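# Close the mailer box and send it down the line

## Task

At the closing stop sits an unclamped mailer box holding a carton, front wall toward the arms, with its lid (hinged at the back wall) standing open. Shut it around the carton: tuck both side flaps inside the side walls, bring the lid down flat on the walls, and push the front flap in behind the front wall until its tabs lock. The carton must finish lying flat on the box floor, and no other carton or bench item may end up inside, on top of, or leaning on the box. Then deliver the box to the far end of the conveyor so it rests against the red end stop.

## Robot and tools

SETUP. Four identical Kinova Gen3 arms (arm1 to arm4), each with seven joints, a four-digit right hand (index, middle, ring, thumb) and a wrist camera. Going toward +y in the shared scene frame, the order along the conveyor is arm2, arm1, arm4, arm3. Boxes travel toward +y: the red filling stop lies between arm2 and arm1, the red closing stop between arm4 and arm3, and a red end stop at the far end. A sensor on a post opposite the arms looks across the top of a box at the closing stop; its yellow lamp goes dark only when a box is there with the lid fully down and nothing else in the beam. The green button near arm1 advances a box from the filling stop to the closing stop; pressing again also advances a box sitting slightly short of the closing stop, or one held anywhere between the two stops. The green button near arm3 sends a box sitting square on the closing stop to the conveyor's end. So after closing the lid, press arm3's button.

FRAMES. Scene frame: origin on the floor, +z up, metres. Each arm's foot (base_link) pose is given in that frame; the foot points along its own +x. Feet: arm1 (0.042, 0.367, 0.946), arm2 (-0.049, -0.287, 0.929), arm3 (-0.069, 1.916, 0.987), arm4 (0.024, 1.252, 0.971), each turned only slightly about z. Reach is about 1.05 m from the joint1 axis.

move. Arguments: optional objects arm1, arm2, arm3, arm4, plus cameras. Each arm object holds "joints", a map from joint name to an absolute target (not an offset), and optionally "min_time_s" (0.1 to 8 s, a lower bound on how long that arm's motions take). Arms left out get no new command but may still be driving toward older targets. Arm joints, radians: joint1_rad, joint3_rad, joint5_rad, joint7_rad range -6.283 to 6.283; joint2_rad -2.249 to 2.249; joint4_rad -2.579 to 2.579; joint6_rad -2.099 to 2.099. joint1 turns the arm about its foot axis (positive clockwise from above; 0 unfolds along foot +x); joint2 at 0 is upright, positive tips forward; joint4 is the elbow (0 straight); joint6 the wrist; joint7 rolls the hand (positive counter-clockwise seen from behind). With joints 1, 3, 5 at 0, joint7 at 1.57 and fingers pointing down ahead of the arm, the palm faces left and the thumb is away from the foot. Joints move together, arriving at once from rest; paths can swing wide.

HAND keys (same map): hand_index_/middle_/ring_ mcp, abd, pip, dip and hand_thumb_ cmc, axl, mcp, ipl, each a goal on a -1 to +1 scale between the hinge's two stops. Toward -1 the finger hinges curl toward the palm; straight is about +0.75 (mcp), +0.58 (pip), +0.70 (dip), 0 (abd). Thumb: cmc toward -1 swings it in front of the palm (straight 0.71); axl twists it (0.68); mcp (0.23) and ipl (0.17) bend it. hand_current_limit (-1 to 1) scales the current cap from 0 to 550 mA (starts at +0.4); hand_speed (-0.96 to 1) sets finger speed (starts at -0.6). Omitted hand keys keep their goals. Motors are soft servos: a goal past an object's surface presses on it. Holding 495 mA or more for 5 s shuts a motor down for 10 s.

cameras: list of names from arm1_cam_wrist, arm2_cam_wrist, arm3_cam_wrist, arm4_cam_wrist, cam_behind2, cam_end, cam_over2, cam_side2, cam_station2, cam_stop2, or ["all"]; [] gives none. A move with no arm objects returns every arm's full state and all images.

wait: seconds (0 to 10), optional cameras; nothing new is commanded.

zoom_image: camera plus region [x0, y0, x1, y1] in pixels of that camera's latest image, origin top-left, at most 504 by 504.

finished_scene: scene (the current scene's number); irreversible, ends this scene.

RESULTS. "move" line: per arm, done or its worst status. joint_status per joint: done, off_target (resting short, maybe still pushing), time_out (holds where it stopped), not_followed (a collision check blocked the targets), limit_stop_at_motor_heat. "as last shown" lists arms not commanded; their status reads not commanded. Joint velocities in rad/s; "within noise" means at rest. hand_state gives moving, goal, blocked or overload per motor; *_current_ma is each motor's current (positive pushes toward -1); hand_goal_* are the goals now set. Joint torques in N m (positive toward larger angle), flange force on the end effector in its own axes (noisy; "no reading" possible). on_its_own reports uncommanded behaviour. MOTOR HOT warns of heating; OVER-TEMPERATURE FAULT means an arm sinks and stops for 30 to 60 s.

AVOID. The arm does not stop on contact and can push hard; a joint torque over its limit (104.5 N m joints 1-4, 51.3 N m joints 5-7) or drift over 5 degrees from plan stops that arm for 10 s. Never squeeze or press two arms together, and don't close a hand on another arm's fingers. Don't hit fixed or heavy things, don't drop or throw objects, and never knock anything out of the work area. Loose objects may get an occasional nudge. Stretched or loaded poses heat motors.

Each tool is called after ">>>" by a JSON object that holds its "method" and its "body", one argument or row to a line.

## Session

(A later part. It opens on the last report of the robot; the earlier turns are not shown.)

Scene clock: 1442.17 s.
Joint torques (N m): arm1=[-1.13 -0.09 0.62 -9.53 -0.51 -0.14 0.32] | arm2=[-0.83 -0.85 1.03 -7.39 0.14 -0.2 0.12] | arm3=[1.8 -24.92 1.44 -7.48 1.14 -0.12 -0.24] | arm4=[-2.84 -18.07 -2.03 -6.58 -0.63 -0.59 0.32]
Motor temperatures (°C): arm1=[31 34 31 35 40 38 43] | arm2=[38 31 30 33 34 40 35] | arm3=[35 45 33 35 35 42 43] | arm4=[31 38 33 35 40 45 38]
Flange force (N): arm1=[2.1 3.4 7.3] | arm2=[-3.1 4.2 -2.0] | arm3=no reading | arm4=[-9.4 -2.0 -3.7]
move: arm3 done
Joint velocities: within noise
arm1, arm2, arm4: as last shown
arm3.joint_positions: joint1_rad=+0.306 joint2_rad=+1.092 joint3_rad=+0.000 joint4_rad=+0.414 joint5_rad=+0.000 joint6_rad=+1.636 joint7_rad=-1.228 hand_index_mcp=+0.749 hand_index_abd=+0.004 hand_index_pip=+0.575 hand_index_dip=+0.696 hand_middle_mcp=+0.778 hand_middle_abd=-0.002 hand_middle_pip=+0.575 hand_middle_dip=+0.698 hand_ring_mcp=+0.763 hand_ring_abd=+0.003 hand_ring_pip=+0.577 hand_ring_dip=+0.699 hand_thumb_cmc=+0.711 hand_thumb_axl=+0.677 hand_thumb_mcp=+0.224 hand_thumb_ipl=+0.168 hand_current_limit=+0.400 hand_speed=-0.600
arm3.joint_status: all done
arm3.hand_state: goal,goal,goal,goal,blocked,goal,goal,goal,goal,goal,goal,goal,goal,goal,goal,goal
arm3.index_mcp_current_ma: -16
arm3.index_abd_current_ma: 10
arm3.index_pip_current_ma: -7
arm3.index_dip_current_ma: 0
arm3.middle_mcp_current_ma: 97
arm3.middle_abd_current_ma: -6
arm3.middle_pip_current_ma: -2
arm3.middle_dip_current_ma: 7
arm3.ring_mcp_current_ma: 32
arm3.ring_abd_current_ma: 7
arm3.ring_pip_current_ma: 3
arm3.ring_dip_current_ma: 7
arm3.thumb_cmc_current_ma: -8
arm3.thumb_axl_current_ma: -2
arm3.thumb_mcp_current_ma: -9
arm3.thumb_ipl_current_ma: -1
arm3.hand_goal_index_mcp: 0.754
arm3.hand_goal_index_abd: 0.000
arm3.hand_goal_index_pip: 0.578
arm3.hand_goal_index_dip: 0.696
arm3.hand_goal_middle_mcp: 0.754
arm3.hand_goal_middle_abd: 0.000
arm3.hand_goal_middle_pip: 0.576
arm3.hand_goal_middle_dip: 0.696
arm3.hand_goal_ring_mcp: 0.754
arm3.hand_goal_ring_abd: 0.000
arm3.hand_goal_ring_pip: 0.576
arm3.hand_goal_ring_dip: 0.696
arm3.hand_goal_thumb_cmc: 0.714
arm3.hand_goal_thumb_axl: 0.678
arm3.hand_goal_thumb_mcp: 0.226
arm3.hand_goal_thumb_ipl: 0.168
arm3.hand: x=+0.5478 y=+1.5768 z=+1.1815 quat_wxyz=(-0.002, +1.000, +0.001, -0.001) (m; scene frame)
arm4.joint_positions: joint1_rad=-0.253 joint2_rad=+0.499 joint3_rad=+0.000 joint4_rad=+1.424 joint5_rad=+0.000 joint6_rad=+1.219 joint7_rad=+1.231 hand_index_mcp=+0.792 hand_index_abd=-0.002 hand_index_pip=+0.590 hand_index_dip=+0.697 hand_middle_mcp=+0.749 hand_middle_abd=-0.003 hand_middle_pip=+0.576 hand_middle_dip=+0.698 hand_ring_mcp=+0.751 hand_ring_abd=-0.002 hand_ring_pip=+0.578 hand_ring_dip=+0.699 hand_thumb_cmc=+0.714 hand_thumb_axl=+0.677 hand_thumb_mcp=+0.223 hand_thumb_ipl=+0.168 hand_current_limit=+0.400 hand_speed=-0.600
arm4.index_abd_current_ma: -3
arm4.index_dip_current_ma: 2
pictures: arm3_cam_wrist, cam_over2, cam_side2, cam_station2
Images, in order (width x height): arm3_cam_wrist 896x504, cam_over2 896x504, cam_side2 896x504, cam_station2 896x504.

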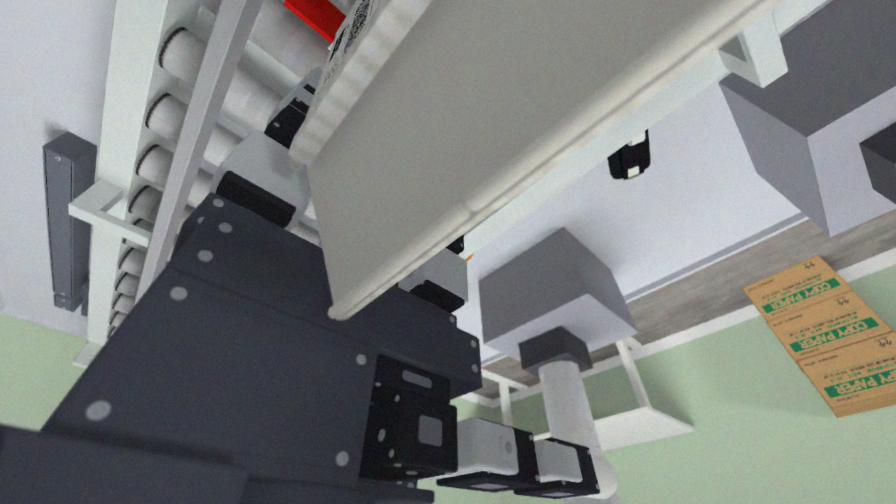

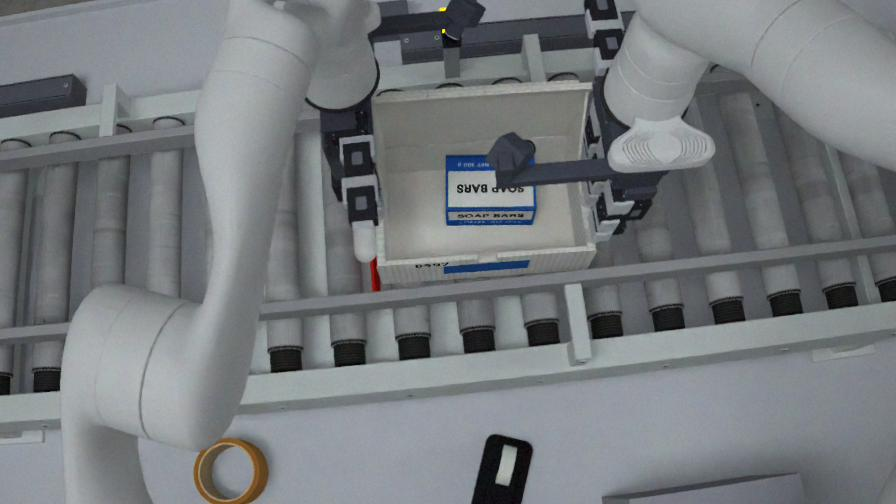

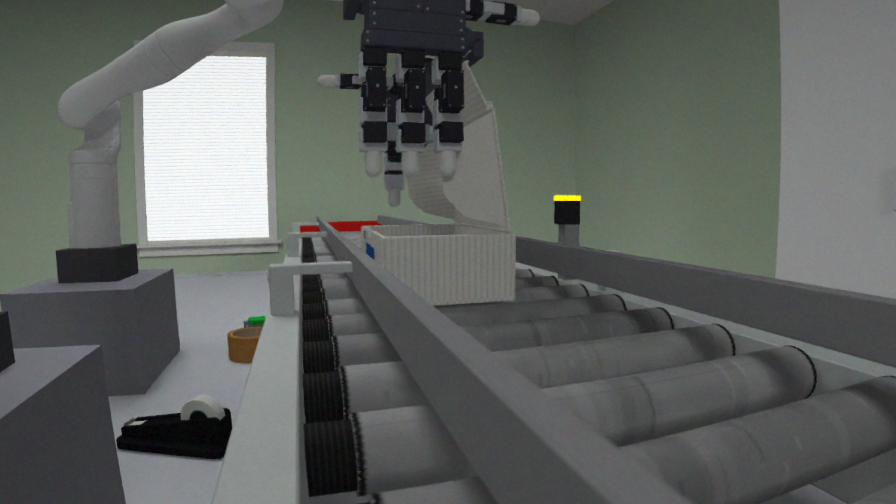

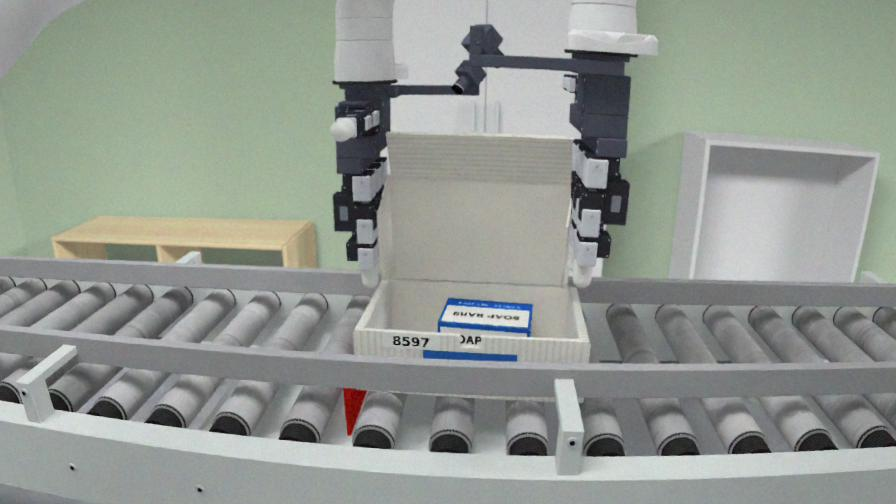

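>>> {"method": "move", "body": {
  "arm4": {"joints":{"joint1_rad":-0.228,"joint2_rad":0.612,"joint4_rad":1.328,"joint6_rad":1.202,"joint7_rad":1.256},"min_time_s":2},
  "arm3": {"joints":{"hand_ring_mcp":0.9,"hand_ring_abd":-0.6}}
}}

>>> {"method": "move", "body": {
  "arm4": {"joints":{"hand_index_mcp":0.97,"hand_index_abd":0.6}},
  "arm3": {"joints":{"joint1_rad":0.3017,"joint2_rad":1.158,"joint4_rad":0.269,"joint6_rad":1.715,"joint7_rad":-1.232},"min_time_s":2},
  "cameras": ["cam_station2","cam_over2","arm4_cam_wrist"]
}}

>>> {"method": "zoom_image", "body": {
  "camera": "cam_station2",
  "region": [300, 60, 680, 380]
}}

>>> {"method": "zoom_image", "body": {
  "camera": "cam_over2",
  "region": [300, 60, 660, 300]
}}

Scene clock: 1494.50 s.
Joint torques (N m): arm1=[-1.16 -0.11 0.63 -9.54 -0.5 -0.14 0.33] | arm2=[-0.79 -0.83 1.1 -7.45 0.13 -0.23 0.09] | arm3=[1.95 -24.58 1.42 -7.82 1.08 -0.57 -0.27] | arm4=[-3.47 -17.89 -2.41 -5.91 -0.8 -0.72 0.31]
Motor temperatures (°C): arm1=[31 34 31 35 40 38 43] | arm2=[38 31 30 33 34 40 35] | arm3=[35 44 33 35 35 42 43] | arm4=[31 37 33 35 40 45 38]
Flange force (N): arm1=[2.0 3.5 7.3] | arm2=[-3.0 4.3 -1.8] | arm3=no reading | arm4=[-8.5 -3.3 -6.5]
move: arm3 done; arm4 done
Joint velocities: within noise
arm1, arm2: as last shown
arm3.joint_positions: joint1_rad=+0.306 joint2_rad=+1.092 joint3_rad=+0.000 joint4_rad=+0.414 joint5_rad=+0.000 joint6_rad=+1.636 joint7_rad=-1.228 hand_index_mcp=+0.750 hand_index_abd=+0.017 hand_index_pip=+0.575 hand_index_dip=+0.696 hand_middle_mcp=+0.771 hand_middle_abd=-0.002 hand_middle_pip=+0.575 hand_middle_dip=+0.698 hand_ring_mcp=+0.899 hand_ring_abd=-0.592 hand_ring_pip=+0.577 hand_ring_dip=+0.699 hand_thumb_cmc=+0.711 hand_thumb_axl=+0.677 hand_thumb_mcp=+0.224 hand_thumb_ipl=+0.168 hand_current_limit=+0.400 hand_speed=-0.600
arm3.joint_status: all done
arm3.hand_state: goal,goal,goal,goal,goal,goal,goal,goal,goal,goal,goal,goal,goal,goal,goal,goal
arm3.index_mcp_current_ma: -15
arm3.index_abd_current_ma: 53
arm3.index_pip_current_ma: -7
arm3.index_dip_current_ma: 0
arm3.middle_mcp_current_ma: 66
arm3.middle_abd_current_ma: -5
arm3.middle_pip_current_ma: -2
arm3.middle_dip_current_ma: 7
arm3.ring_mcp_current_ma: -1
arm3.ring_abd_current_ma: 23
arm3.ring_pip_current_ma: 3
arm3.ring_dip_current_ma: 7
arm3.thumb_cmc_current_ma: -7
arm3.thumb_axl_current_ma: -2
arm3.thumb_mcp_current_ma: -9
arm3.thumb_ipl_current_ma: -1
arm3.hand_goal_index_mcp: 0.754
arm3.hand_goal_index_abd: 0.000
arm3.hand_goal_index_pip: 0.578
arm3.hand_goal_index_dip: 0.696
arm3.hand_goal_middle_mcp: 0.754
arm3.hand_goal_middle_abd: 0.000
arm3.hand_goal_middle_pip: 0.576
arm3.hand_goal_middle_dip: 0.696
arm3.hand_goal_ring_mcp: 0.900
arm3.hand_goal_ring_abd: -0.600
arm3.hand_goal_ring_pip: 0.576
arm3.hand_goal_ring_dip: 0.696
arm3.hand_goal_thumb_cmc: 0.714
arm3.hand_goal_thumb_axl: 0.678
arm3.hand_goal_thumb_mcp: 0.226
arm3.hand_goal_thumb_ipl: 0.168
arm3.hand: x=+0.5478 y=+1.5768 z=+1.1815 quat_wxyz=(-0.002, +1.000, +0.001, -0.001) (m; scene frame)
arm4.joint_positions: joint1_rad=-0.228 joint2_rad=+0.612 joint3_rad=+0.000 joint4_rad=+1.328 joint5_rad=+0.000 joint6_rad=+1.202 joint7_rad=+1.256 hand_index_mcp=+0.792 hand_index_abd=-0.001 hand_index_pip=+0.576 hand_index_dip=+0.696 hand_middle_mcp=+0.749 hand_middle_abd=-0.003 hand_middle_pip=+0.576 hand_middle_dip=+0.698 hand_ring_mcp=+0.751 hand_ring_abd=-0.002 hand_ring_pip=+0.578 hand_ring_dip=+0.699 hand_thumb_cmc=+0.714 hand_thumb_axl=+0.677 hand_thumb_mcp=+0.223 hand_thumb_ipl=+0.168 hand_current_limit=+0.400 hand_speed=-0.600
arm4.joint_status: all done
arm4.hand_state: blocked,goal,goal,goal,goal,goal,goal,goal,goal,goal,goal,goal,goal,goal,goal,goal
arm4.index_mcp_current_ma: 120
arm4.index_abd_current_ma: -2
arm4.index_pip_current_ma: 0
arm4.index_dip_current_ma: 0
arm4.middle_mcp_current_ma: -10
arm4.middle_abd_current_ma: -4
arm4.middle_pip_current_ma: 0
arm4.middle_dip_current_ma: 4
arm4.ring_mcp_current_ma: -6
arm4.ring_abd_current_ma: -2
arm4.ring_pip_current_ma: 4
arm4.ring_dip_current_ma: 4
arm4.thumb_cmc_current_ma: 0
arm4.thumb_axl_current_ma: -1
arm4.thumb_mcp_current_ma: -7
arm4.thumb_ipl_current_ma: 0
arm4.hand_goal_index_mcp: 0.754
arm4.hand_goal_index_abd: 0.000
arm4.hand_goal_index_pip: 0.576
arm4.hand_goal_index_dip: 0.696
arm4.hand_goal_middle_mcp: 0.754
arm4.hand_goal_middle_abd: 0.000
arm4.hand_goal_middle_pip: 0.576
arm4.hand_goal_middle_dip: 0.696
arm4.hand_goal_ring_mcp: 0.754
arm4.hand_goal_ring_abd: 0.000
arm4.hand_goal_ring_pip: 0.576
arm4.hand_goal_ring_dip: 0.696
arm4.hand_goal_thumb_cmc: 0.714
arm4.hand_goal_thumb_axl: 0.678
arm4.hand_goal_thumb_mcp: 0.226
arm4.hand_goal_thumb_ipl: 0.168
arm4.hand: x=+0.5622 y=+1.4756 z=+1.1904 quat_wxyz=(+0.001, +0.000, +1.000, +0.007) (m; scene frame)
pictures: none

Scene clock: 1496.80 s.
Joint torques (N m): arm1=[-1.11 -0.1 0.61 -9.52 -0.5 -0.15 0.32] | arm2=[-0.83 -0.82 1.1 -7.39 0.14 -0.23 0.1] | arm3=[0.81 -24.81 0.69 -7.64 0.52 -0.68 -0.16] | arm4=[-2.63 -18.78 -1.79 -6.06 -0.43 -0.54 0.29]
Motor temperatures (°C): arm1=[31 34 31 35 40 38 43] | arm2=[38 31 30 33 34 40 35] | arm3=[35 44 33 35 35 42 43] | arm4=[31 37 33 35 40 45 38]
Flange force (N): arm1=[2.1 3.4 7.2] | arm2=[-3.1 4.4 -2.1] | arm3=no reading | arm4=[-9.1 -1.6 -5.0]
move: arm3 done; arm4 done
Joint velocities: within noise
arm1, arm2: as last shown
arm3.joint_positions: joint1_rad=+0.302 joint2_rad=+1.158 joint3_rad=+0.000 joint4_rad=+0.269 joint5_rad=+0.000 joint6_rad=+1.715 joint7_rad=-1.232 hand_index_mcp=+0.750 hand_index_abd=+0.020 hand_index_pip=+0.575 hand_index_dip=+0.696 hand_middle_mcp=+0.770 hand_middle_abd=-0.002 hand_middle_pip=+0.575 hand_middle_dip=+0.698 hand_ring_mcp=+0.900 hand_ring_abd=-0.592 hand_ring_pip=+0.577 hand_ring_dip=+0.699 hand_thumb_cmc=+0.711 hand_thumb_axl=+0.677 hand_thumb_mcp=+0.224 hand_thumb_ipl=+0.168 hand_current_limit=+0.400 hand_speed=-0.600
arm3.joint_status: all done
arm3.hand_state: goal,blocked,goal,goal,goal,goal,goal,goal,goal,goal,goal,goal,goal,goal,goal,goal
arm3.index_mcp_current_ma: -15
arm3.index_abd_current_ma: 63
arm3.index_pip_current_ma: -7
arm3.index_dip_current_ma: 0
arm3.middle_mcp_current_ma: 61
arm3.middle_abd_current_ma: -5
arm3.middle_pip_current_ma: -2
arm3.middle_dip_current_ma: 7
arm3.ring_mcp_current_ma: -1
arm3.ring_abd_current_ma: 23
arm3.ring_pip_current_ma: 3
arm3.ring_dip_current_ma: 7
arm3.thumb_cmc_current_ma: -7
arm3.thumb_axl_current_ma: -2
arm3.thumb_mcp_current_ma: -9
arm3.thumb_ipl_current_ma: -1
arm3.hand_goal_index_mcp: 0.754
arm3.hand_goal_index_abd: 0.000
arm3.hand_goal_index_pip: 0.578
arm3.hand_goal_index_dip: 0.696
arm3.hand_goal_middle_mcp: 0.754
arm3.hand_goal_middle_abd: 0.000
arm3.hand_goal_middle_pip: 0.576
arm3.hand_goal_middle_dip: 0.696
arm3.hand_goal_ring_mcp: 0.900
arm3.hand_goal_ring_abd: -0.600
arm3.hand_goal_ring_pip: 0.576
arm3.hand_goal_ring_dip: 0.696
arm3.hand_goal_thumb_cmc: 0.714
arm3.hand_goal_thumb_axl: 0.678
arm3.hand_goal_thumb_mcp: 0.226
arm3.hand_goal_thumb_ipl: 0.168
arm3.hand: x=+0.5576 y=+1.5765 z=+1.1813 quat_wxyz=(-0.002, +1.000, +0.001, -0.001) (m; scene frame)
arm4.joint_positions: joint1_rad=-0.228 joint2_rad=+0.612 joint3_rad=+0.000 joint4_rad=+1.328 joint5_rad=+0.000 joint6_rad=+1.202 joint7_rad=+1.256 hand_index_mcp=+0.977 hand_index_abd=+0.591 hand_index_pip=+0.576 hand_index_dip=+0.696 hand_middle_mcp=+0.749 hand_middle_abd=-0.003 hand_middle_pip=+0.576 hand_middle_dip=+0.698 hand_ring_mcp=+0.751 hand_ring_abd=-0.002 hand_ring_pip=+0.578 hand_ring_dip=+0.699 hand_thumb_cmc=+0.714 hand_thumb_axl=+0.677 hand_thumb_mcp=+0.223 hand_thumb_ipl=+0.168 hand_current_limit=+0.400 hand_speed=-0.600
arm4.joint_status: all done
arm4.hand_state: goal,goal,goal,goal,goal,goal,goal,goal,goal,goal,goal,goal,goal,goal,goal,goal
arm4.index_mcp_current_ma: 16
arm4.index_abd_current_ma: -16
arm4.index_pip_current_ma: 0
arm4.index_dip_current_ma: 0
arm4.middle_mcp_current_ma: -9
arm4.middle_abd_current_ma: -4
arm4.middle_pip_current_ma: 0
arm4.middle_dip_current_ma: 4
arm4.ring_mcp_current_ma: -6
arm4.ring_abd_current_ma: -2
arm4.ring_pip_current_ma: 4
arm4.ring_dip_current_ma: 4
arm4.thumb_cmc_current_ma: 0
arm4.thumb_axl_current_ma: -1
arm4.thumb_mcp_current_ma: -7
arm4.thumb_ipl_current_ma: 0
arm4.hand_goal_index_mcp: 0.970
arm4.hand_goal_index_abd: 0.600
arm4.hand_goal_index_pip: 0.576
arm4.hand_goal_index_dip: 0.696
arm4.hand_goal_middle_mcp: 0.754
arm4.hand_goal_middle_abd: 0.000
arm4.hand_goal_middle_pip: 0.576
arm4.hand_goal_middle_dip: 0.696
arm4.hand_goal_ring_mcp: 0.754
arm4.hand_goal_ring_abd: 0.000
arm4.hand_goal_ring_pip: 0.576
arm4.hand_goal_ring_dip: 0.696
arm4.hand_goal_thumb_cmc: 0.714
arm4.hand_goal_thumb_axl: 0.678
arm4.hand_goal_thumb_mcp: 0.226
arm4.hand_goal_thumb_ipl: 0.168
arm4.hand: x=+0.5622 y=+1.4756 z=+1.1904 quat_wxyz=(+0.001, +0.000, +1.000, +0.007) (m; scene frame)
pictures: arm4_cam_wrist, cam_over2, cam_station2
Images, in order (width x height): arm4_cam_wrist 896x504, cam_over2 896x504, cam_station2 896x504.

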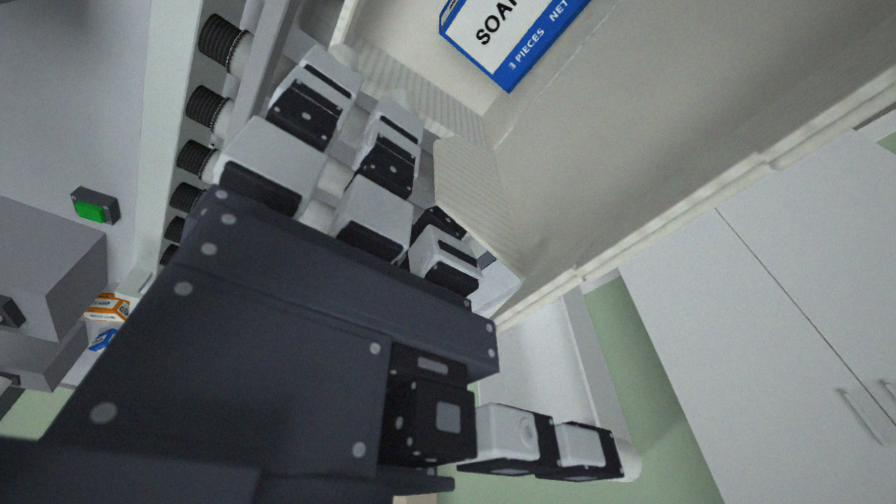

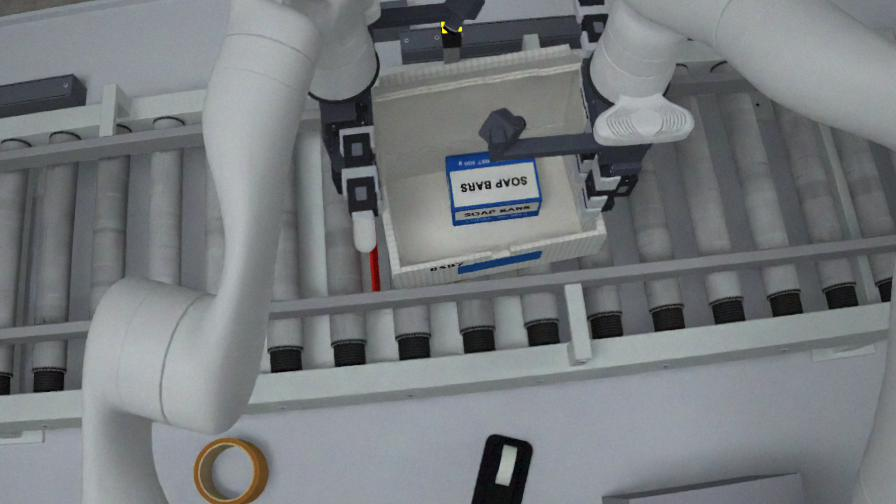

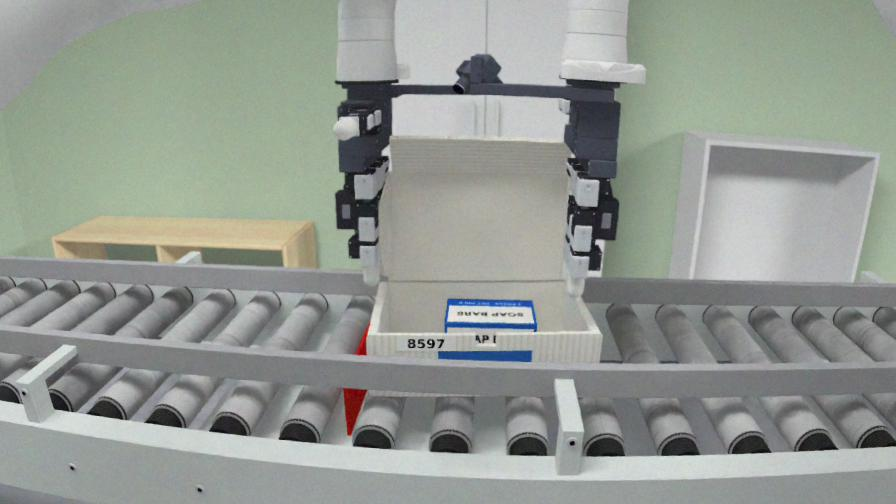

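Scaled by 1.326 from the camera's 896x504 image, which has a finer 1280x720 frame.

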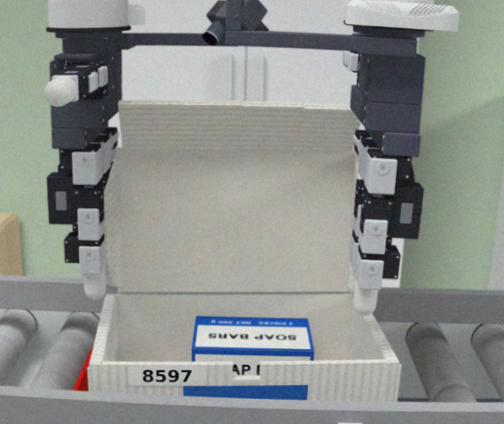

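Scaled by 1.400 from the camera's 896x504 image, which has a finer 1280x720 frame.

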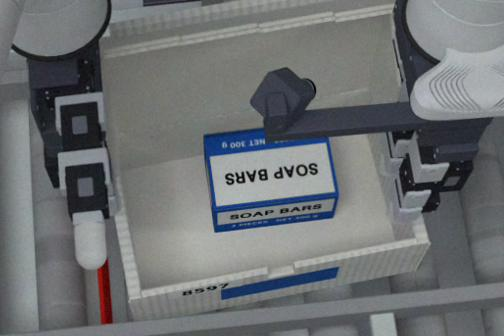

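>>> {"method": "move", "body": {
  "arm4": {"joints":{"joint1_rad":-0.207,"joint2_rad":0.704,"joint4_rad":1.156,"joint6_rad":1.282,"joint7_rad":1.277},"min_time_s":2},
  "cameras": ["cam_station2","cam_over2","arm4_cam_wrist","cam_side2"]
}}

>>> {"method": "zoom_image", "body": {
  "camera": "cam_station2",
  "region": [300, 60, 680, 380]
}}

>>> {"method": "zoom_image", "body": {
  "camera": "cam_side2",
  "region": [330, 0, 590, 300]
}}

Scene clock: 1517.93 s.
Joint torques (N m): arm1=[-1.14 -0.11 0.62 -9.5 -0.5 -0.16 0.33] | arm2=[-0.81 -0.82 1.07 -7.41 0.15 -0.24 0.09] | arm3=[0.3 -26.45 0.5 -7.89 0.39 -0.08 -0.16] | arm4=[-2.7 -20.75 -1.67 -6.71 -0.51 -1.04 0.28]
Motor temperatures (°C): arm1=[31 34 31 35 40 38 43] | arm2=[38 31 30 33 34 40 35] | arm3=[35 44 33 35 35 42 43] | arm4=[31 37 33 35 40 45 38]
Flange force (N): arm1=[2.0 3.4 7.1] | arm2=[-3.0 4.3 -2.0] | arm3=no reading | arm4=[-10.1 -1.3 -5.4]
move: arm4 done
Joint velocities: within noise
arm1, arm2: as last shown
arm3.joint_positions: joint1_rad=+0.302 joint2_rad=+1.158 joint3_rad=+0.000 joint4_rad=+0.269 joint5_rad=+0.000 joint6_rad=+1.715 joint7_rad=-1.232 hand_index_mcp=+0.752 hand_index_abd=+0.003 hand_index_pip=+0.577 hand_index_dip=+0.696 hand_middle_mcp=+0.764 hand_middle_abd=-0.002 hand_middle_pip=+0.575 hand_middle_dip=+0.698 hand_ring_mcp=+0.900 hand_ring_abd=-0.592 hand_ring_pip=+0.577 hand_ring_dip=+0.699 hand_thumb_cmc=+0.711 hand_thumb_axl=+0.677 hand_thumb_mcp=+0.224 hand_thumb_ipl=+0.168 hand_current_limit=+0.400 hand_speed=-0.600
arm3.joint_status: not commanded
arm3.hand_state: goal,goal,goal,goal,goal,goal,goal,goal,goal,goal,goal,goal,goal,goal,goal,goal
arm3.index_mcp_current_ma: -5
arm3.index_abd_current_ma: 8
arm3.index_pip_current_ma: -4
arm3.index_dip_current_ma: 0
arm3.middle_mcp_current_ma: 34
arm3.middle_abd_current_ma: -5
arm3.middle_pip_current_ma: -2
arm3.middle_dip_current_ma: 7
arm3.ring_mcp_current_ma: -1
arm3.ring_abd_current_ma: 23
arm3.ring_pip_current_ma: 3
arm3.ring_dip_current_ma: 7
arm3.thumb_cmc_current_ma: -7
arm3.thumb_axl_current_ma: -2
arm3.thumb_mcp_current_ma: -9
arm3.thumb_ipl_current_ma: -1
arm3.hand_goal_index_mcp: 0.754
arm3.hand_goal_index_abd: 0.000
arm3.hand_goal_index_pip: 0.578
arm3.hand_goal_index_dip: 0.696
arm3.hand_goal_middle_mcp: 0.754
arm3.hand_goal_middle_abd: 0.000
arm3.hand_goal_middle_pip: 0.576
arm3.hand_goal_middle_dip: 0.696
arm3.hand_goal_ring_mcp: 0.900
arm3.hand_goal_ring_abd: -0.600
arm3.hand_goal_ring_pip: 0.576
arm3.hand_goal_ring_dip: 0.696
arm3.hand_goal_thumb_cmc: 0.714
arm3.hand_goal_thumb_axl: 0.678
arm3.hand_goal_thumb_mcp: 0.226
arm3.hand_goal_thumb_ipl: 0.168
arm3.hand: x=+0.5576 y=+1.5765 z=+1.1813 quat_wxyz=(-0.002, +1.000, +0.001, -0.001) (m; scene frame)
arm4.joint_positions: joint1_rad=-0.207 joint2_rad=+0.704 joint3_rad=+0.000 joint4_rad=+1.156 joint5_rad=+0.000 joint6_rad=+1.282 joint7_rad=+1.277 hand_index_mcp=+0.978 hand_index_abd=+0.595 hand_index_pip=+0.575 hand_index_dip=+0.696 hand_middle_mcp=+0.755 hand_middle_abd=-0.019 hand_middle_pip=+0.576 hand_middle_dip=+0.698 hand_ring_mcp=+0.751 hand_ring_abd=-0.002 hand_ring_pip=+0.578 hand_ring_dip=+0.699 hand_thumb_cmc=+0.714 hand_thumb_axl=+0.677 hand_thumb_mcp=+0.223 hand_thumb_ipl=+0.168 hand_current_limit=+0.400 hand_speed=-0.600
arm4.joint_status: all done
arm4.hand_state: goal,goal,goal,goal,goal,goal,goal,goal,goal,goal,goal,goal,goal,goal,goal,goal
arm4.index_mcp_current_ma: 16
arm4.index_abd_current_ma: -8
arm4.index_pip_current_ma: -1
arm4.index_dip_current_ma: 0
arm4.middle_mcp_current_ma: 2
arm4.middle_abd_current_ma: -40
arm4.middle_pip_current_ma: 0
arm4.middle_dip_current_ma: 4
arm4.ring_mcp_current_ma: -6
arm4.ring_abd_current_ma: -2
arm4.ring_pip_current_ma: 4
arm4.ring_dip_current_ma: 4
arm4.thumb_cmc_current_ma: 0
arm4.thumb_axl_current_ma: -1
arm4.thumb_mcp_current_ma: -7
arm4.thumb_ipl_current_ma: 0
arm4.hand_goal_index_mcp: 0.970
arm4.hand_goal_index_abd: 0.600
arm4.hand_goal_index_pip: 0.576
arm4.hand_goal_index_dip: 0.696
arm4.hand_goal_middle_mcp: 0.754
arm4.hand_goal_middle_abd: 0.000
arm4.hand_goal_middle_pip: 0.576
arm4.hand_goal_middle_dip: 0.696
arm4.hand_goal_ring_mcp: 0.754
arm4.hand_goal_ring_abd: 0.000
arm4.hand_goal_ring_pip: 0.576
arm4.hand_goal_ring_dip: 0.696
arm4.hand_goal_thumb_cmc: 0.714
arm4.hand_goal_thumb_axl: 0.678
arm4.hand_goal_thumb_mcp: 0.226
arm4.hand_goal_thumb_ipl: 0.168
arm4.hand: x=+0.6021 y=+1.4760 z=+1.1906 quat_wxyz=(+0.001, +0.000, +1.000, +0.007) (m; scene frame)
pictures: arm4_cam_wrist, cam_over2, cam_side2, cam_station2
Images, in order (width x height): arm4_cam_wrist 896x504, cam_over2 896x504, cam_side2 896x504, cam_station2 896x504.

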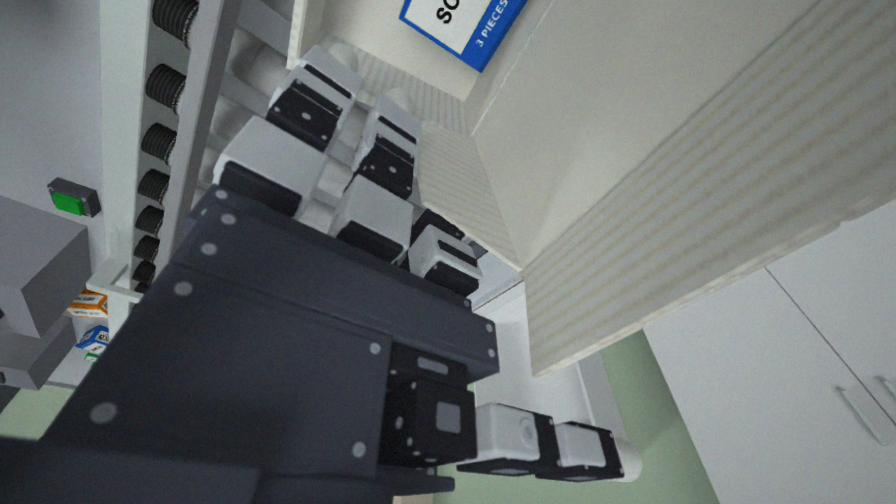

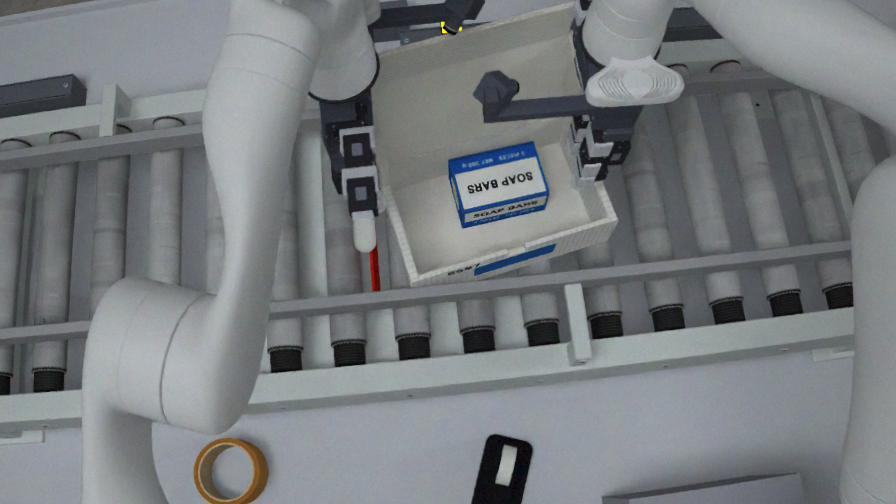

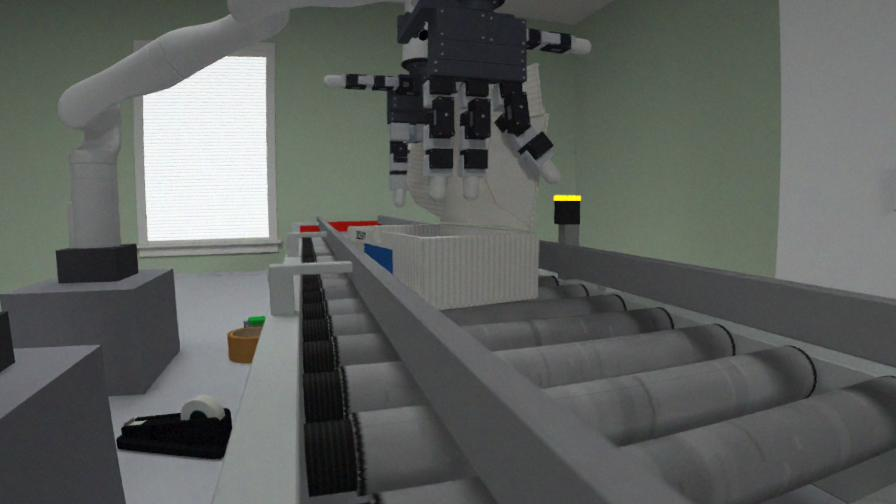

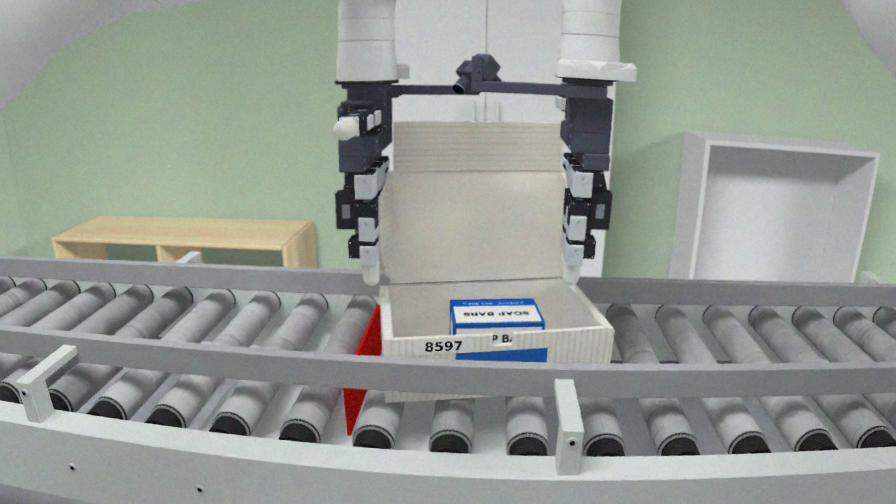

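Scaled by 1.326 from the camera's 896x504 image, which has a finer 1280x720 frame.

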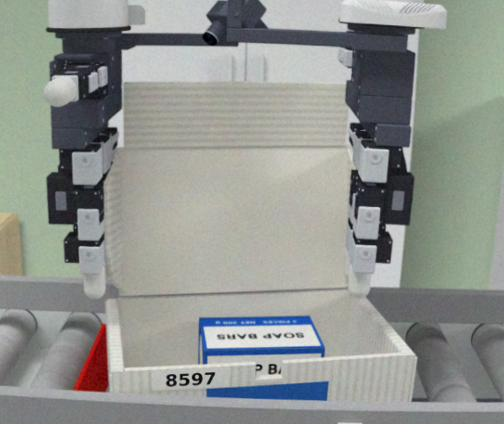

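Scaled by 1.680 from the camera's 896x504 image, which has a finer 1280x720 frame.

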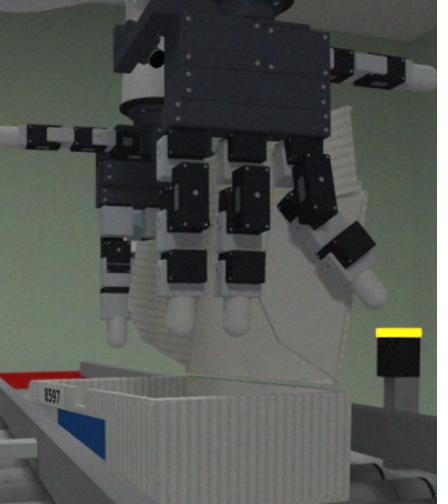

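>>> {"method": "move", "body": {
  "arm3": {"joints":{"hand_middle_mcp":0.41,"hand_index_mcp":0.5}},
  "arm4": {"joints":{"hand_middle_mcp":0.41,"hand_ring_mcp":0.41}},
  "cameras": ["cam_station2","cam_over2","arm4_cam_wrist","cam_side2"]
}}

>>> {"method": "zoom_image", "body": {
  "camera": "cam_over2",
  "region": [300, 0, 660, 300]
}}

>>> {"method": "zoom_image", "body": {
  "camera": "cam_side2",
  "region": [330, 0, 590, 300]
}}

Scene clock: 1546.40 s.
Joint torques (N m): arm1=[-1.16 -0.11 0.62 -9.54 -0.5 -0.15 0.33] | arm2=[-0.81 -0.81 1.06 -7.4 0.14 -0.24 0.1] | arm3=[1.46 -26.68 1.3 -8.31 1.14 -0.51 -0.19] | arm4=[-2.99 -20.9 -1.99 -6.35 -0.66 -0.49 0.3]
Motor temperatures (°C): arm1=[31 34 31 35 40 38 43] | arm2=[38 31 30 33 34 40 35] | arm3=[35 45 33 35 35 42 43] | arm4=[31 37 33 35 40 45 38]
Flange force (N): arm1=[2.0 3.4 7.3] | arm2=[-3.0 4.2 -2.0] | arm3=no reading | arm4=[-11.0 -1.5 -4.5]
move: arm3 off_target; arm4 done
Joint velocities: within noise
arm1.joint_positions: joint1_rad=-0.800 joint2_rad=-0.375 joint3_rad=-0.093 joint4_rad=+1.476 joint5_rad=-0.024 joint6_rad=+1.941 joint7_rad=+1.786 hand_index_mcp=+0.753 hand_index_abd=+0.000 hand_index_pip=+0.577 hand_index_dip=+0.696 hand_middle_mcp=+0.753 hand_middle_abd=+0.000 hand_middle_pip=+0.577 hand_middle_dip=+0.696 hand_ring_mcp=+0.753 hand_ring_abd=+0.000 hand_ring_pip=+0.577 hand_ring_dip=+0.696 hand_thumb_cmc=+0.714 hand_thumb_axl=+0.677 hand_thumb_mcp=+0.224 hand_thumb_ipl=+0.168 hand_current_limit=+0.400 hand_speed=-0.600
arm1.joint_status: not commanded
arm1.hand_state: goal,goal,goal,goal,goal,goal,goal,goal,goal,goal,goal,goal,goal,goal,goal,goal
arm1.index_mcp_current_ma: -2
arm1.index_abd_current_ma: 0
arm1.index_pip_current_ma: 2
arm1.index_dip_current_ma: 0
arm1.middle_mcp_current_ma: -2
arm1.middle_abd_current_ma: 0
arm1.middle_pip_current_ma: 2
arm1.middle_dip_current_ma: 0
arm1.ring_mcp_current_ma: -2
arm1.ring_abd_current_ma: 0
arm1.ring_pip_current_ma: 2
arm1.ring_dip_current_ma: 0
arm1.thumb_cmc_current_ma: 1
arm1.thumb_axl_current_ma: -2
arm1.thumb_mcp_current_ma: -9
arm1.thumb_ipl_current_ma: -1
arm1.hand_goal_index_mcp: 0.754
arm1.hand_goal_index_abd: 0.000
arm1.hand_goal_index_pip: 0.576
arm1.hand_goal_index_dip: 0.696
arm1.hand_goal_middle_mcp: 0.754
arm1.hand_goal_middle_abd: 0.000
arm1.hand_goal_middle_pip: 0.576
arm1.hand_goal_middle_dip: 0.696
arm1.hand_goal_ring_mcp: 0.754
arm1.hand_goal_ring_abd: 0.000
arm1.hand_goal_ring_pip: 0.576
arm1.hand_goal_ring_dip: 0.696
arm1.hand_goal_thumb_cmc: 0.714
arm1.hand_goal_thumb_axl: 0.678
arm1.hand_goal_thumb_mcp: 0.226
arm1.hand_goal_thumb_ipl: 0.168
arm1.hand: x=+0.0719 y=+0.5348 z=+1.4659 quat_wxyz=(+0.048, -0.562, +0.826, +0.020) (m; scene frame)
arm2.joint_positions: joint1_rad=+0.131 joint2_rad=-0.418 joint3_rad=-0.038 joint4_rad=+1.515 joint5_rad=-0.067 joint6_rad=+1.958 joint7_rad=+1.639 hand_index_mcp=+0.753 hand_index_abd=+0.000 hand_index_pip=+0.577 hand_index_dip=+0.696 hand_middle_mcp=+0.753 hand_middle_abd=+0.000 hand_middle_pip=+0.577 hand_middle_dip=+0.696 hand_ring_mcp=+0.753 hand_ring_abd=+0.000 hand_ring_pip=+0.577 hand_ring_dip=+0.696 hand_thumb_cmc=+0.714 hand_thumb_axl=+0.677 hand_thumb_mcp=+0.224 hand_thumb_ipl=+0.168 hand_current_limit=+0.400 hand_speed=-0.600
arm2.joint_status: not commanded
arm2.hand_state: goal,goal,goal,goal,goal,overload,goal,goal,goal,goal,goal,goal,goal,goal,goal,goal
arm2.index_mcp_current_ma: -2
arm2.index_abd_current_ma: 0
arm2.index_pip_current_ma: 2
arm2.index_dip_current_ma: 0
arm2.middle_mcp_current_ma: -2
arm2.middle_abd_current_ma: 0
arm2.middle_pip_current_ma: 2
arm2.middle_dip_current_ma: 0
arm2.ring_mcp_current_ma: -2
arm2.ring_abd_current_ma: 0
arm2.ring_pip_current_ma: 2
arm2.ring_dip_current_ma: 0
arm2.thumb_cmc_current_ma: 1
arm2.thumb_axl_current_ma: -2
arm2.thumb_mcp_current_ma: -8
arm2.thumb_ipl_current_ma: -1
arm2.hand_goal_index_mcp: 0.754
arm2.hand_goal_index_abd: 0.000
arm2.hand_goal_index_pip: 0.576
arm2.hand_goal_index_dip: 0.696
arm2.hand_goal_middle_mcp: 0.754
arm2.hand_goal_middle_abd: 0.000
arm2.hand_goal_middle_pip: 0.576
arm2.hand_goal_middle_dip: 0.696
arm2.hand_goal_ring_mcp: 0.754
arm2.hand_goal_ring_abd: 0.000
arm2.hand_goal_ring_pip: 0.576
arm2.hand_goal_ring_dip: 0.696
arm2.hand_goal_thumb_cmc: 0.714
arm2.hand_goal_thumb_axl: 0.678
arm2.hand_goal_thumb_mcp: 0.226
arm2.hand_goal_thumb_ipl: 0.168
arm2.hand: x=+0.1135 y=-0.2342 z=+1.4473 quat_wxyz=(+0.046, +0.053, +0.997, +0.017) (m; scene frame)
arm3.joint_positions: joint1_rad=+0.302 joint2_rad=+1.158 joint3_rad=+0.000 joint4_rad=+0.269 joint5_rad=+0.000 joint6_rad=+1.715 joint7_rad=-1.232 hand_index_mcp=+0.533 hand_index_abd=+0.003 hand_index_pip=+0.585 hand_index_dip=+0.697 hand_middle_mcp=+0.660 hand_middle_abd=-0.001 hand_middle_pip=+0.593 hand_middle_dip=+0.702 hand_ring_mcp=+0.900 hand_ring_abd=-0.592 hand_ring_pip=+0.577 hand_ring_dip=+0.699 hand_thumb_cmc=+0.711 hand_thumb_axl=+0.677 hand_thumb_mcp=+0.224 hand_thumb_ipl=+0.168 hand_current_limit=+0.400 hand_speed=-0.600
arm3.joint_status: hand_index_mcp off_target (ended at +0.533, target +0.500); hand_middle_mcp off_target (ended at +0.660, target +0.410)
arm3.hand_state: blocked,goal,goal,goal,blocked,goal,goal,goal,goal,goal,goal,goal,goal,goal,goal,goal
arm3.index_mcp_current_ma: 138
arm3.index_abd_current_ma: 8
arm3.index_pip_current_ma: 22
arm3.index_dip_current_ma: 1
arm3.middle_mcp_current_ma: 385
arm3.middle_abd_current_ma: -2
arm3.middle_pip_current_ma: 60
arm3.middle_dip_current_ma: 18
arm3.ring_mcp_current_ma: -1
arm3.ring_abd_current_ma: 23
arm3.ring_pip_current_ma: 3
arm3.ring_dip_current_ma: 7
arm3.thumb_cmc_current_ma: -7
arm3.thumb_axl_current_ma: -2
arm3.thumb_mcp_current_ma: -9
arm3.thumb_ipl_current_ma: -1
arm3.hand_goal_index_mcp: 0.500
arm3.hand_goal_index_abd: 0.000
arm3.hand_goal_index_pip: 0.578
arm3.hand_goal_index_dip: 0.696
arm3.hand_goal_middle_mcp: 0.410
arm3.hand_goal_middle_abd: 0.000
arm3.hand_goal_middle_pip: 0.576
arm3.hand_goal_middle_dip: 0.696
arm3.hand_goal_ring_mcp: 0.900
arm3.hand_goal_ring_abd: -0.600
arm3.hand_goal_ring_pip: 0.576
arm3.hand_goal_ring_dip: 0.696
arm3.hand_goal_thumb_cmc: 0.714
arm3.hand_goal_thumb_axl: 0.678
arm3.hand_goal_thumb_mcp: 0.226
arm3.hand_goal_thumb_ipl: 0.168
arm3.hand: x=+0.5576 y=+1.5765 z=+1.1813 quat_wxyz=(-0.002, +1.000, +0.001, -0.001) (m; scene frame)
arm4.joint_positions: joint1_rad=-0.207 joint2_rad=+0.704 joint3_rad=+0.000 joint4_rad=+1.156 joint5_rad=+0.000 joint6_rad=+1.282 joint7_rad=+1.277 hand_index_mcp=+0.978 hand_index_abd=+0.595 hand_index_pip=+0.575 hand_index_dip=+0.696 hand_middle_mcp=+0.419 hand_middle_abd=-0.003 hand_middle_pip=+0.578 hand_middle_dip=+0.698 hand_ring_mcp=+0.418 hand_ring_abd=-0.002 hand_ring_pip=+0.578 hand_ring_dip=+0.699 hand_thumb_cmc=+0.714 hand_thumb_axl=+0.677 hand_thumb_mcp=+0.223 hand_thumb_ipl=+0.168 hand_current_limit=+0.400 hand_speed=-0.600
arm4.joint_status: all done
arm4.hand_state: goal,goal,goal,goal,goal,goal,goal,goal,goal,goal,goal,goal,goal,goal,goal,goal
arm4.index_mcp_current_ma: 16
arm4.index_abd_current_ma: -8
arm4.index_pip_current_ma: -1
arm4.index_dip_current_ma: 0
arm4.middle_mcp_current_ma: 19
arm4.middle_abd_current_ma: -4
arm4.middle_pip_current_ma: 3
arm4.middle_dip_current_ma: 4
arm4.ring_mcp_current_ma: 18
arm4.ring_abd_current_ma: -2
arm4.ring_pip_current_ma: 3
arm4.ring_dip_current_ma: 4
arm4.thumb_cmc_current_ma: 0
arm4.thumb_axl_current_ma: -1
arm4.thumb_mcp_current_ma: -7
arm4.thumb_ipl_current_ma: 0
arm4.hand_goal_index_mcp: 0.970
arm4.hand_goal_index_abd: 0.600
arm4.hand_goal_index_pip: 0.576
arm4.hand_goal_index_dip: 0.696
arm4.hand_goal_middle_mcp: 0.410
arm4.hand_goal_middle_abd: 0.000
arm4.hand_goal_middle_pip: 0.576
arm4.hand_goal_middle_dip: 0.696
arm4.hand_goal_ring_mcp: 0.410
arm4.hand_goal_ring_abd: 0.000
arm4.hand_goal_ring_pip: 0.576
arm4.hand_goal_ring_dip: 0.696
arm4.hand_goal_thumb_cmc: 0.714
arm4.hand_goal_thumb_axl: 0.678
arm4.hand_goal_thumb_mcp: 0.226
arm4.hand_goal_thumb_ipl: 0.168
arm4.hand: x=+0.6022 y=+1.4760 z=+1.1906 quat_wxyz=(+0.001, +0.000, +1.000, +0.007) (m; scene frame)
pictures: arm4_cam_wrist, cam_over2, cam_side2, cam_station2
Images, in order (width x height): arm4_cam_wrist 896x504, cam_over2 896x504, cam_side2 896x504, cam_station2 896x504.

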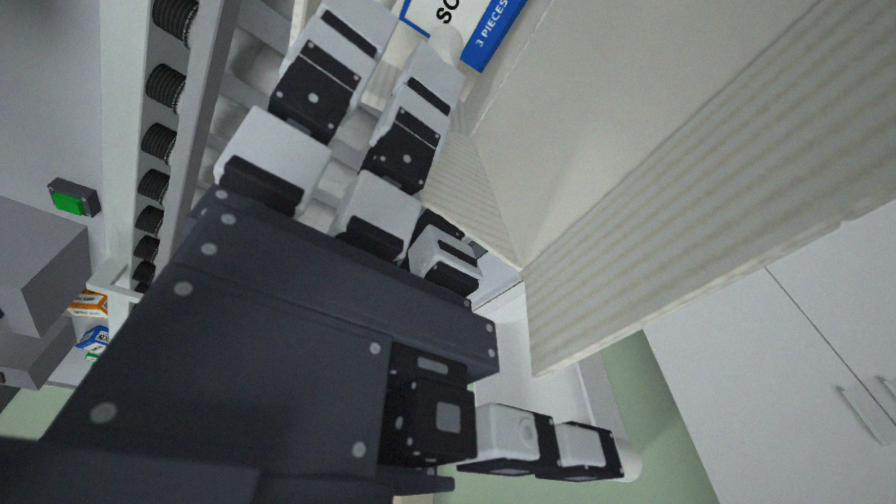

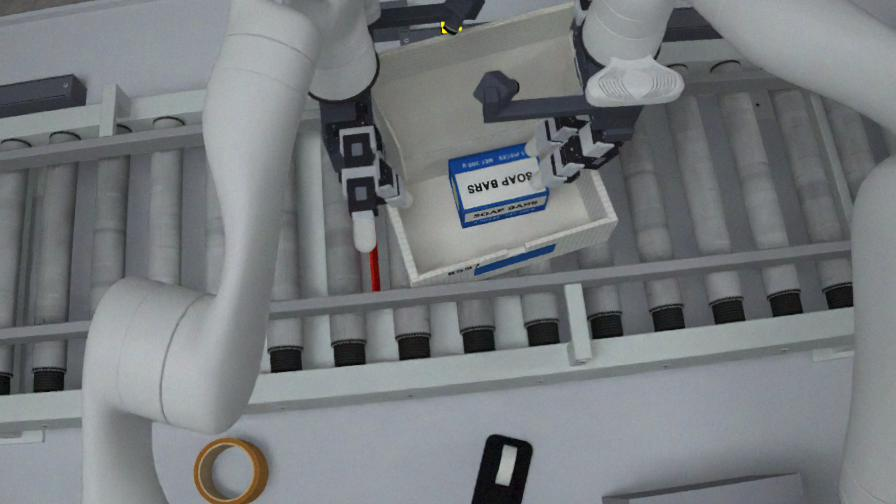

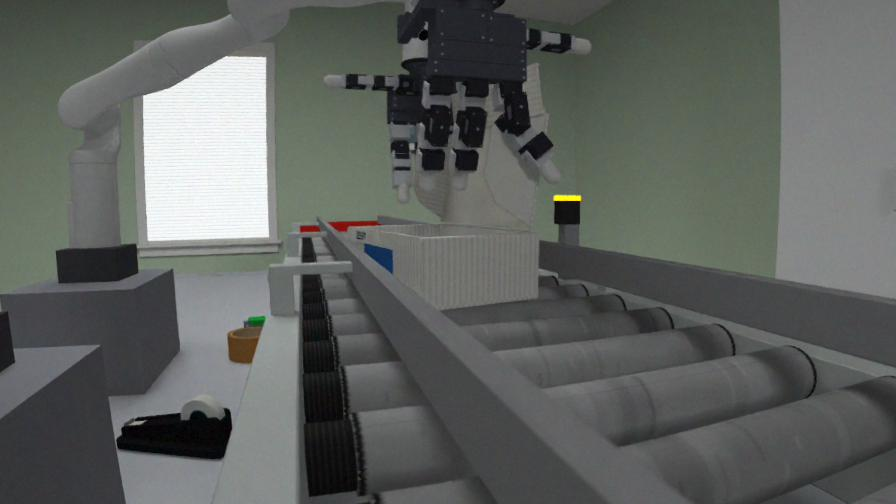

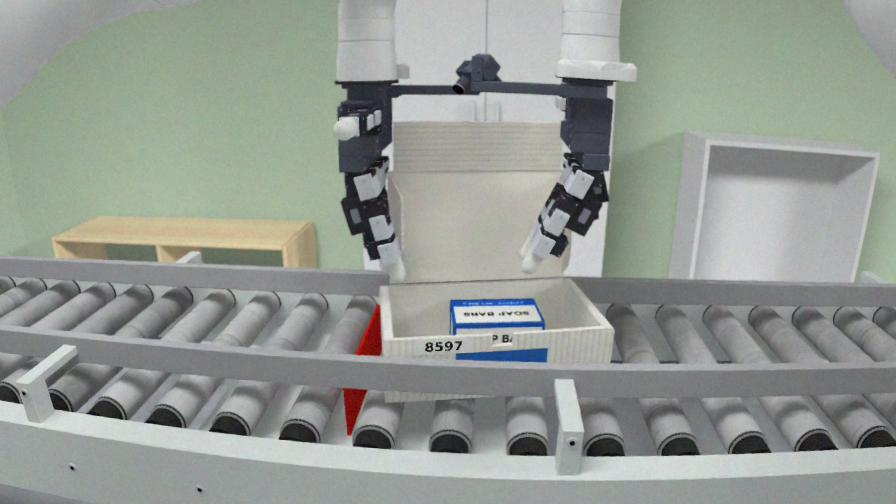

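Scaled by 1.400 from the camera's 896x504 image, which has a finer 1280x720 frame.

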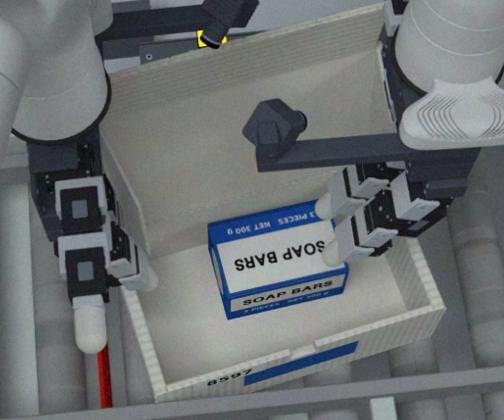

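Scaled by 1.680 from the camera's 896x504 image, which has a finer 1280x720 frame.

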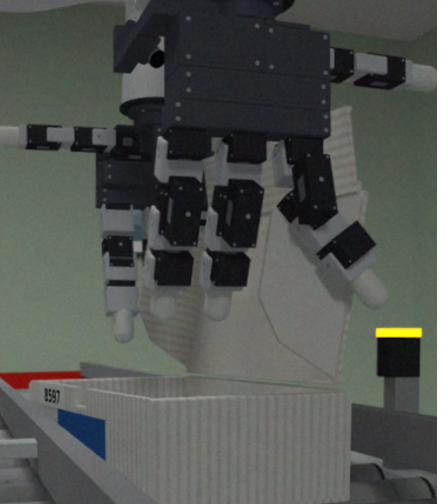

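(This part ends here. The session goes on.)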